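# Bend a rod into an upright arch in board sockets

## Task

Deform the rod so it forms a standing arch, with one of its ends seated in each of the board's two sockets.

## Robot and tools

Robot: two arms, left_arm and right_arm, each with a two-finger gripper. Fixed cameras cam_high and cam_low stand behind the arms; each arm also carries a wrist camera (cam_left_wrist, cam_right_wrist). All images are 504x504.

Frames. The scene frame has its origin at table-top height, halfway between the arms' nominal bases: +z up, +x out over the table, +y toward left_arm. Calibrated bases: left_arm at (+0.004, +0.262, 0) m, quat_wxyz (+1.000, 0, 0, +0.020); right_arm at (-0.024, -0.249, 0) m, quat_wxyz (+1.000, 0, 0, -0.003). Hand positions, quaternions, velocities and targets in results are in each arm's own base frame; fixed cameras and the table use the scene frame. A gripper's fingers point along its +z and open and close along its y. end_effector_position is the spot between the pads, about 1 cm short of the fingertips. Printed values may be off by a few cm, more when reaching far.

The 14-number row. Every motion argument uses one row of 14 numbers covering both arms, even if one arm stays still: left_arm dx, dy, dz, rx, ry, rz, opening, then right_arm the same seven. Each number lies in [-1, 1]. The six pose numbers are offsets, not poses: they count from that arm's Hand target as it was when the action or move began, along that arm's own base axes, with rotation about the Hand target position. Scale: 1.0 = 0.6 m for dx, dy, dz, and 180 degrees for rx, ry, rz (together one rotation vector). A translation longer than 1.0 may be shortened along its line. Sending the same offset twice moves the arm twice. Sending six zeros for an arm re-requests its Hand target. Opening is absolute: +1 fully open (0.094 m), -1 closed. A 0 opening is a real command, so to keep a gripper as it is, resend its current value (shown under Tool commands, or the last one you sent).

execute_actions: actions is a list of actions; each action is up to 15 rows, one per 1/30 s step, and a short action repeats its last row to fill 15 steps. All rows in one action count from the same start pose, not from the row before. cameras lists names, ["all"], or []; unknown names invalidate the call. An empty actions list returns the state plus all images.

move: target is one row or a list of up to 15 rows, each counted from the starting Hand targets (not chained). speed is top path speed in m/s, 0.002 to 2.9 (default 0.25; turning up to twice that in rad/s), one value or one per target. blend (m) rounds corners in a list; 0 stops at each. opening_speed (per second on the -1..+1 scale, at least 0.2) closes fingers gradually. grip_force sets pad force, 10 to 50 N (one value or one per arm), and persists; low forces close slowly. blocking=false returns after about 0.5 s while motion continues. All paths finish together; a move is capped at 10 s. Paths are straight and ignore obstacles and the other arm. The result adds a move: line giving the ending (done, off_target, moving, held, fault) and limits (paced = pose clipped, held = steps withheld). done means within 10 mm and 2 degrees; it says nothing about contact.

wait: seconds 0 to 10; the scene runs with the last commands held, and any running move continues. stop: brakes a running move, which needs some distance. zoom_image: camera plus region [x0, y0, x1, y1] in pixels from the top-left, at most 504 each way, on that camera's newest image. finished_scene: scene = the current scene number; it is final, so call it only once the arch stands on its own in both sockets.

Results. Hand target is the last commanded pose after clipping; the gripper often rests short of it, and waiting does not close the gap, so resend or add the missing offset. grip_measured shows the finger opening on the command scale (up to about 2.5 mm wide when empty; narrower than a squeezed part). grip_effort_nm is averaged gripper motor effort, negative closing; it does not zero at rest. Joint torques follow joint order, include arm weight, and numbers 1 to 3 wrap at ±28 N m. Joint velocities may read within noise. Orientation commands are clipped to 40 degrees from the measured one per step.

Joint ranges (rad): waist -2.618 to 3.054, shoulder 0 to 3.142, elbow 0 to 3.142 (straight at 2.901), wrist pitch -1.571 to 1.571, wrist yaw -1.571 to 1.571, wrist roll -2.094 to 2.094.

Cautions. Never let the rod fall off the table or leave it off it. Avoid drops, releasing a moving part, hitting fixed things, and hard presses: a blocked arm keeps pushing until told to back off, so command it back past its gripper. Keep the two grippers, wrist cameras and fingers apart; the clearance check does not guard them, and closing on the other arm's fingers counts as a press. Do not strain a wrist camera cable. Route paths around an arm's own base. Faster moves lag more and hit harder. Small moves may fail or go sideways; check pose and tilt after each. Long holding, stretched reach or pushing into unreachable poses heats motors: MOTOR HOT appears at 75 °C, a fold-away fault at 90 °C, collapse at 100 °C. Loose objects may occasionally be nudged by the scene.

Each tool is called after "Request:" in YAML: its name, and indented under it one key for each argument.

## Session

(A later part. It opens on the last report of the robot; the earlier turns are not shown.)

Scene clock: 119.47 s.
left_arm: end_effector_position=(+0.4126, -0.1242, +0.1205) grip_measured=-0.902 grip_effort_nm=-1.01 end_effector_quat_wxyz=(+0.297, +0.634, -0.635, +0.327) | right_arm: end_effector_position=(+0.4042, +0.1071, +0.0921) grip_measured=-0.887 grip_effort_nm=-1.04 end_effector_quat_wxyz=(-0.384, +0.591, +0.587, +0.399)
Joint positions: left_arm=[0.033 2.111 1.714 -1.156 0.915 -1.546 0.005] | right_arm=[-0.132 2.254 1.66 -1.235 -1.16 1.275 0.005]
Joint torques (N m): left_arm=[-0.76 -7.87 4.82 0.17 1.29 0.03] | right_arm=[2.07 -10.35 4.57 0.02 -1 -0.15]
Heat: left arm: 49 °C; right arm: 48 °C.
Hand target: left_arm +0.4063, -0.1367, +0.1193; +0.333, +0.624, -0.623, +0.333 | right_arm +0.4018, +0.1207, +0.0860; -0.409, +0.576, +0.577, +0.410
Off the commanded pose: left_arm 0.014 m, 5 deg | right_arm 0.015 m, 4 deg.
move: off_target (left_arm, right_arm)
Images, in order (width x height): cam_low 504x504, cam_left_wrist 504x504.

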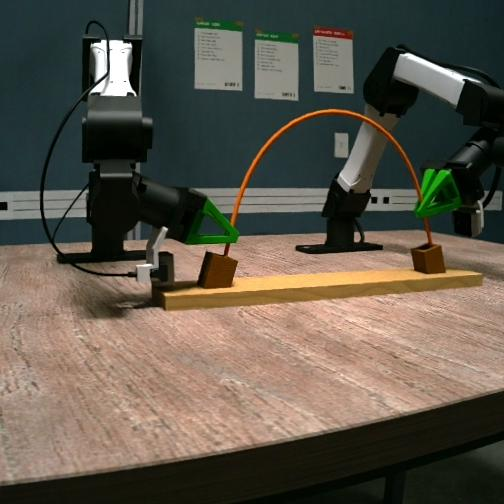

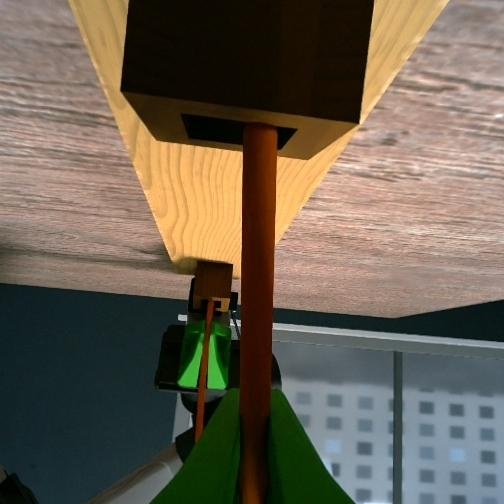

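Request:
move:
  target: [-0.006,-0.006,-0.03,0,0,0,-1,0,0,0,0.0,0,0,-1]
  speed: 0.06
  cameras: ["cam_low","cam_left_wrist"]

Request:
zoom_image:
  camera: "cam_low"
  region: [334, 190, 504, 310]

Scene clock: 123.10 s.
left_arm: end_effector_position=(+0.4102, -0.1243, +0.0988) grip_measured=-0.902 grip_effort_nm=-1.01 end_effector_quat_wxyz=(+0.297, +0.634, -0.635, +0.327) | right_arm: end_effector_position=(+0.4042, +0.1071, +0.0921) grip_measured=-0.887 grip_effort_nm=-1.04 end_effector_quat_wxyz=(-0.384, +0.590, +0.587, +0.399)
Joint positions: left_arm=[0.033 2.119 1.639 -1.072 0.915 -1.545 0.005] | right_arm=[-0.132 2.254 1.66 -1.235 -1.16 1.274 0.005]
Joint torques (N m): left_arm=[-1.52 -8.5 4.92 0.16 1.28 -0.12] | right_arm=[2.07 -10.33 4.57 0.02 -1 -0.14]
Heat: left arm: 48 °C; right arm: 47 °C.
Hand target: left_arm +0.4028, -0.1403, +0.1014; +0.333, +0.624, -0.624, +0.333 | right_arm +0.4018, +0.1207, +0.0860; -0.408, +0.576, +0.577, +0.410
Off the commanded pose: left_arm 0.018 m, 5 deg | right_arm 0.015 m, 4 deg.
move: off_target (left_arm, right_arm)
Images, in order (width x height): cam_low 504x504, cam_left_wrist 504x504.

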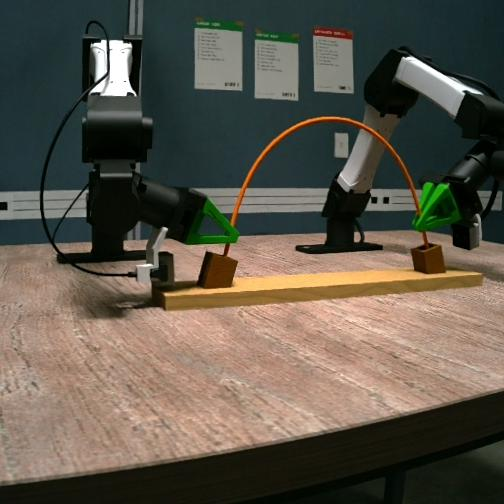

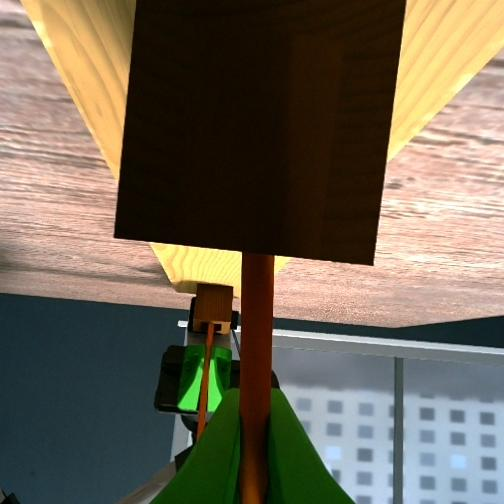

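Scaled by 2.965 from the camera's 504x504 image, which has a finer 720x720 frame.

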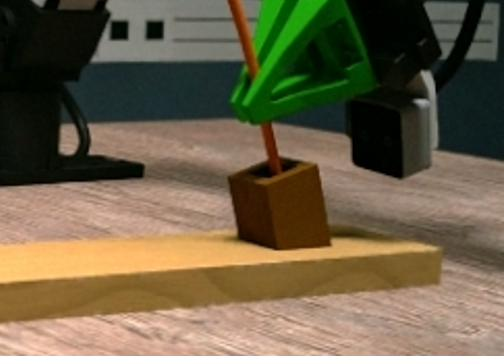

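Request:
move:
  target: [0,0.008,-0.028,0,0,0,-1,-0.002,-0.006,-0.014,0.0,0,0,-1]
  speed: 0.05
  cameras: ["cam_low","cam_left_wrist","cam_right_wrist"]

Request:
zoom_image:
  camera: "cam_low"
  region: [334, 190, 504, 310]

Request:
zoom_image:
  camera: "cam_low"
  region: [120, 190, 290, 310]

Scene clock: 125.50 s.
left_arm: end_effector_position=(+0.4095, -0.1229, +0.0899) grip_measured=-0.902 grip_effort_nm=-1.01 end_effector_quat_wxyz=(+0.303, +0.634, -0.629, +0.331) | right_arm: end_effector_position=(+0.4036, +0.1083, +0.0892) grip_measured=-0.887 grip_effort_nm=-1.04 end_effector_quat_wxyz=(-0.388, +0.585, +0.586, +0.405)
Joint positions: left_arm=[0.041 2.131 1.612 -1.044 0.931 -1.541 0.005] | right_arm=[-0.132 2.265 1.653 -1.233 -1.176 1.254 0.005]
Joint torques (N m): left_arm=[-1.16 -7.68 4.23 0.27 1.12 0.08] | right_arm=[1.37 -9.73 4.27 0.02 -0.84 -0.23]
Heat: left arm: 48 °C; right arm: 47 °C.
Hand target: left_arm +0.4028, -0.1354, +0.0846; +0.333, +0.624, -0.623, +0.333 | right_arm +0.4006, +0.1171, +0.0777; -0.408, +0.576, +0.577, +0.410
Off the commanded pose: left_arm 0.015 m, 4 deg | right_arm 0.015 m, 3 deg.
move: off_target (left_arm, right_arm)
Images, in order (width x height): cam_low 504x504, cam_left_wrist 504x504, cam_right_wrist 504x504.

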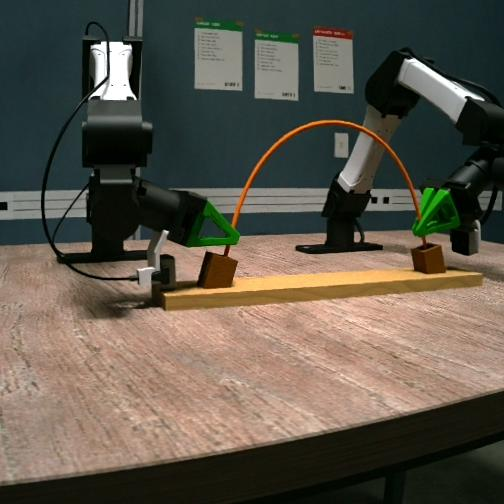

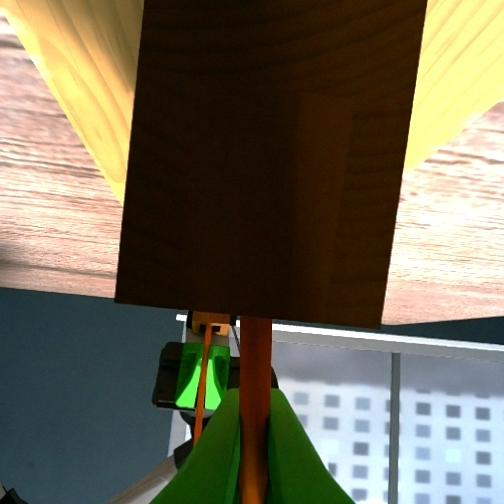

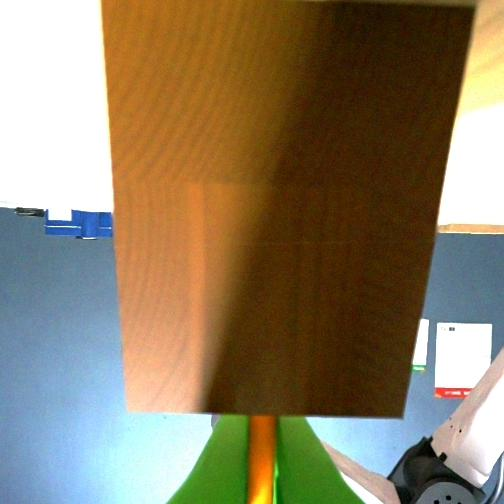

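Scaled by 2.965 from the camera's 504x504 image, which has a finer 720x720 frame.

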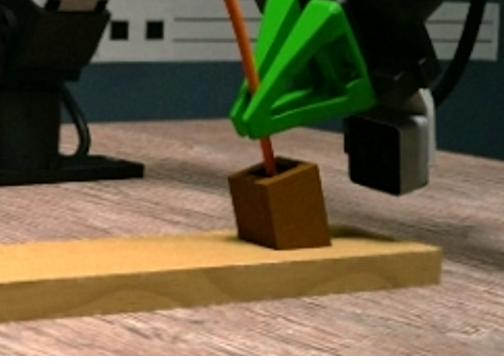

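Scaled by 2.965 from the camera's 504x504 image, which has a finer 720x720 frame.

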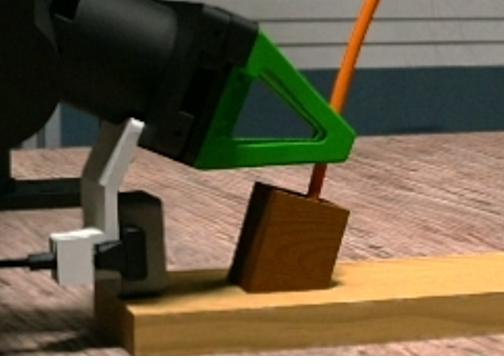

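Request:
move:
  target: [0.008,0.018,0.004,0,0,0,-0.3,0.005,-0.012,0.01,0.0,0,0,-0.3]
  speed: 0.05
  opening_speed: 0.5
  cameras: ["cam_low","cam_left_wrist","cam_right_wrist"]

Request:
zoom_image:
  camera: "cam_low"
  region: [334, 190, 504, 310]

Request:
zoom_image:
  camera: "cam_low"
  region: [120, 190, 290, 310]

Scene clock: 128.80 s.
left_arm: end_effector_position=(+0.4046, -0.1222, +0.0794) grip_measured=-0.301 grip_effort_nm=0.10 end_effector_quat_wxyz=(+0.324, +0.632, -0.626, +0.321) | right_arm: end_effector_position=(+0.4018, +0.1082, +0.0928) grip_measured=-0.302 grip_effort_nm=0.12 end_effector_quat_wxyz=(-0.400, +0.576, +0.578, +0.416)
Joint positions: left_arm=[0.047 2.172 1.624 -1.087 0.946 -1.501 0.033] | right_arm=[-0.139 2.282 1.665 -1.284 -1.211 1.198 0.033]
Joint torques (N m): left_arm=[0.57 -8.96 7.64 -0.05 0.96 0.13] | right_arm=[0.59 -9.7 7.94 -0.29 -0.47 -0.07]
Heat: left arm: 47 °C; right arm: 47 °C.
Hand target: left_arm +0.4076, -0.1246, +0.0870; +0.333, +0.624, -0.623, +0.333 | right_arm +0.4037, +0.1098, +0.0837; -0.408, +0.576, +0.577, +0.410
Off the commanded pose: left_arm 0.009 m, 2 deg | right_arm 0.009 m, 1 deg.
move: done
Images, in order (width x height): cam_low 504x504, cam_left_wrist 504x504, cam_right_wrist 504x504.

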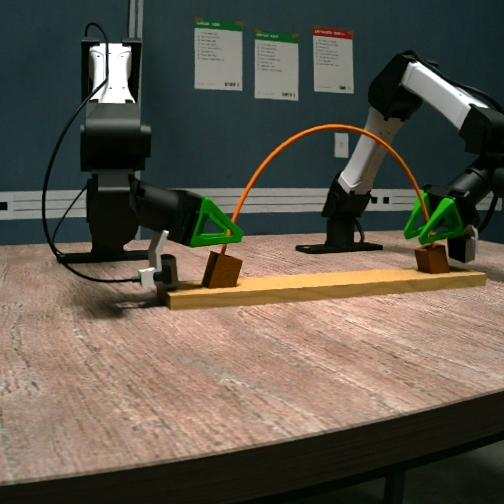

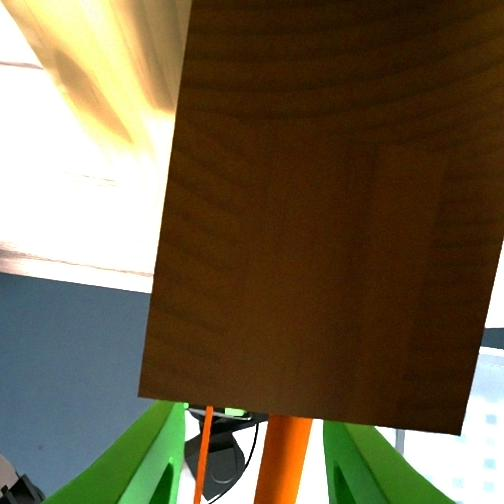

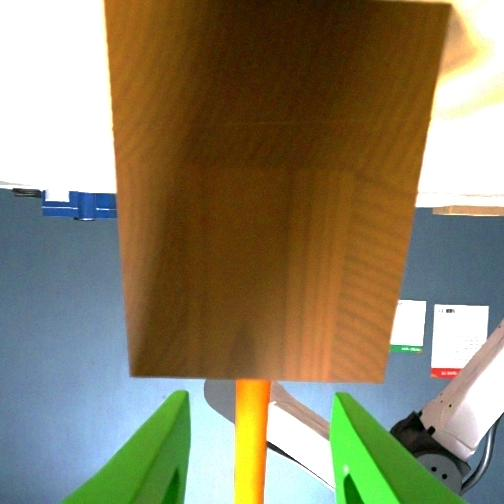

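Scaled by 2.965 from the camera's 504x504 image, which has a finer 720x720 frame.

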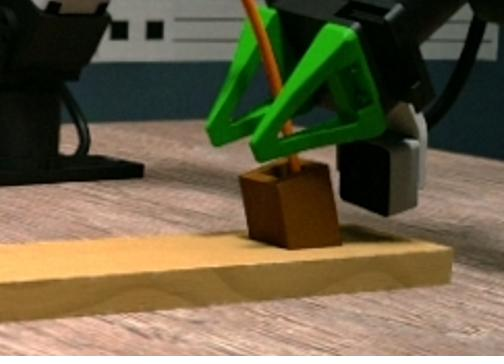

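Scaled by 2.965 from the camera's 504x504 image, which has a finer 720x720 frame.

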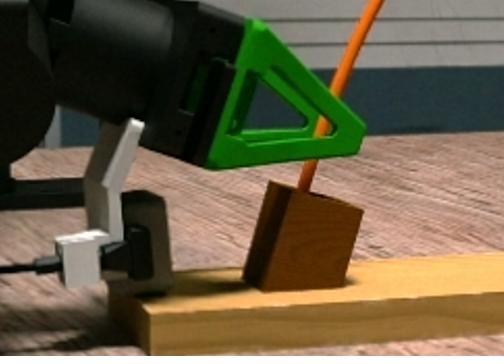

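Request:
move:
  target:
    - [0.006,0.0,0.0,0,0,0,0.1,-0.0,0.0,0.0,0,0,0,0.1]
    - [0.006,0.14,0.12,0,0,0,0.1,0.0,-0.14,0.12,0.0,0,0,0.1]
  speed: 0.08
  cameras: ["cam_low","cam_high"]

Scene clock: 133.10 s.
left_arm: end_effector_position=(+0.4161, -0.0406, +0.1383) grip_measured=+0.099 grip_effort_nm=0.10 end_effector_quat_wxyz=(+0.310, +0.643, -0.610, +0.345) | right_arm: end_effector_position=(+0.4030, +0.0287, +0.1369) grip_measured=+0.098 grip_effort_nm=0.12 end_effector_quat_wxyz=(-0.364, +0.620, +0.547, +0.429)
Joint positions: left_arm=[0.246 2.234 1.946 -1.517 0.944 -1.258 0.052] | right_arm=[-0.333 2.255 1.813 -1.575 -1.152 1.07 0.052]
Joint torques (N m): left_arm=[0.69 -12.94 7.2 -0.58 0.65 0.11] | right_arm=[-0.09 -17.44 8.39 -0.49 -0.34 0.15]
Heat: left arm: 46 °C; right arm: 47 °C.
Hand target: left_arm +0.4112, -0.0406, +0.1591; +0.333, +0.624, -0.623, +0.333 | right_arm +0.4037, +0.0258, +0.1556; -0.408, +0.576, +0.577, +0.410
Off the commanded pose: left_arm 0.021 m, 4 deg | right_arm 0.019 m, 8 deg.
joint sent to its limit (left arm) — joint 4 (wrist pitch), lower limit. The joint targets are off in orientation, not in position.
joint sent to its limit (right arm) — joint 4 (wrist pitch), lower limit. The joint targets are off in orientation, not in position.
move: off_target (left_arm, right_arm)
Images, in order (width x height): cam_high 504x504, cam_low 504x504.

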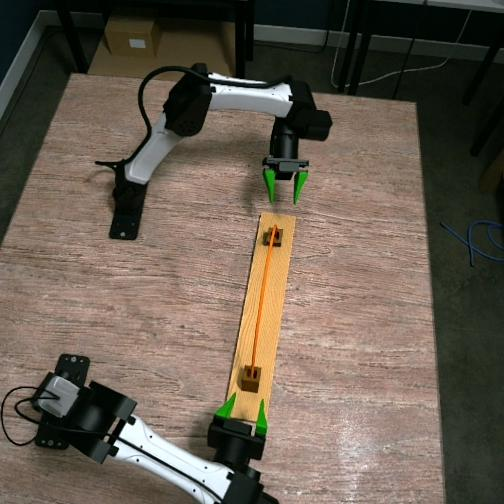

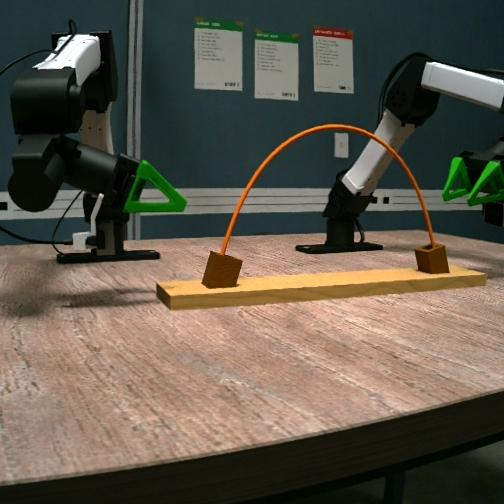

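Request:
finished_scene:
  scene: 2

The scene is finished: the task was done.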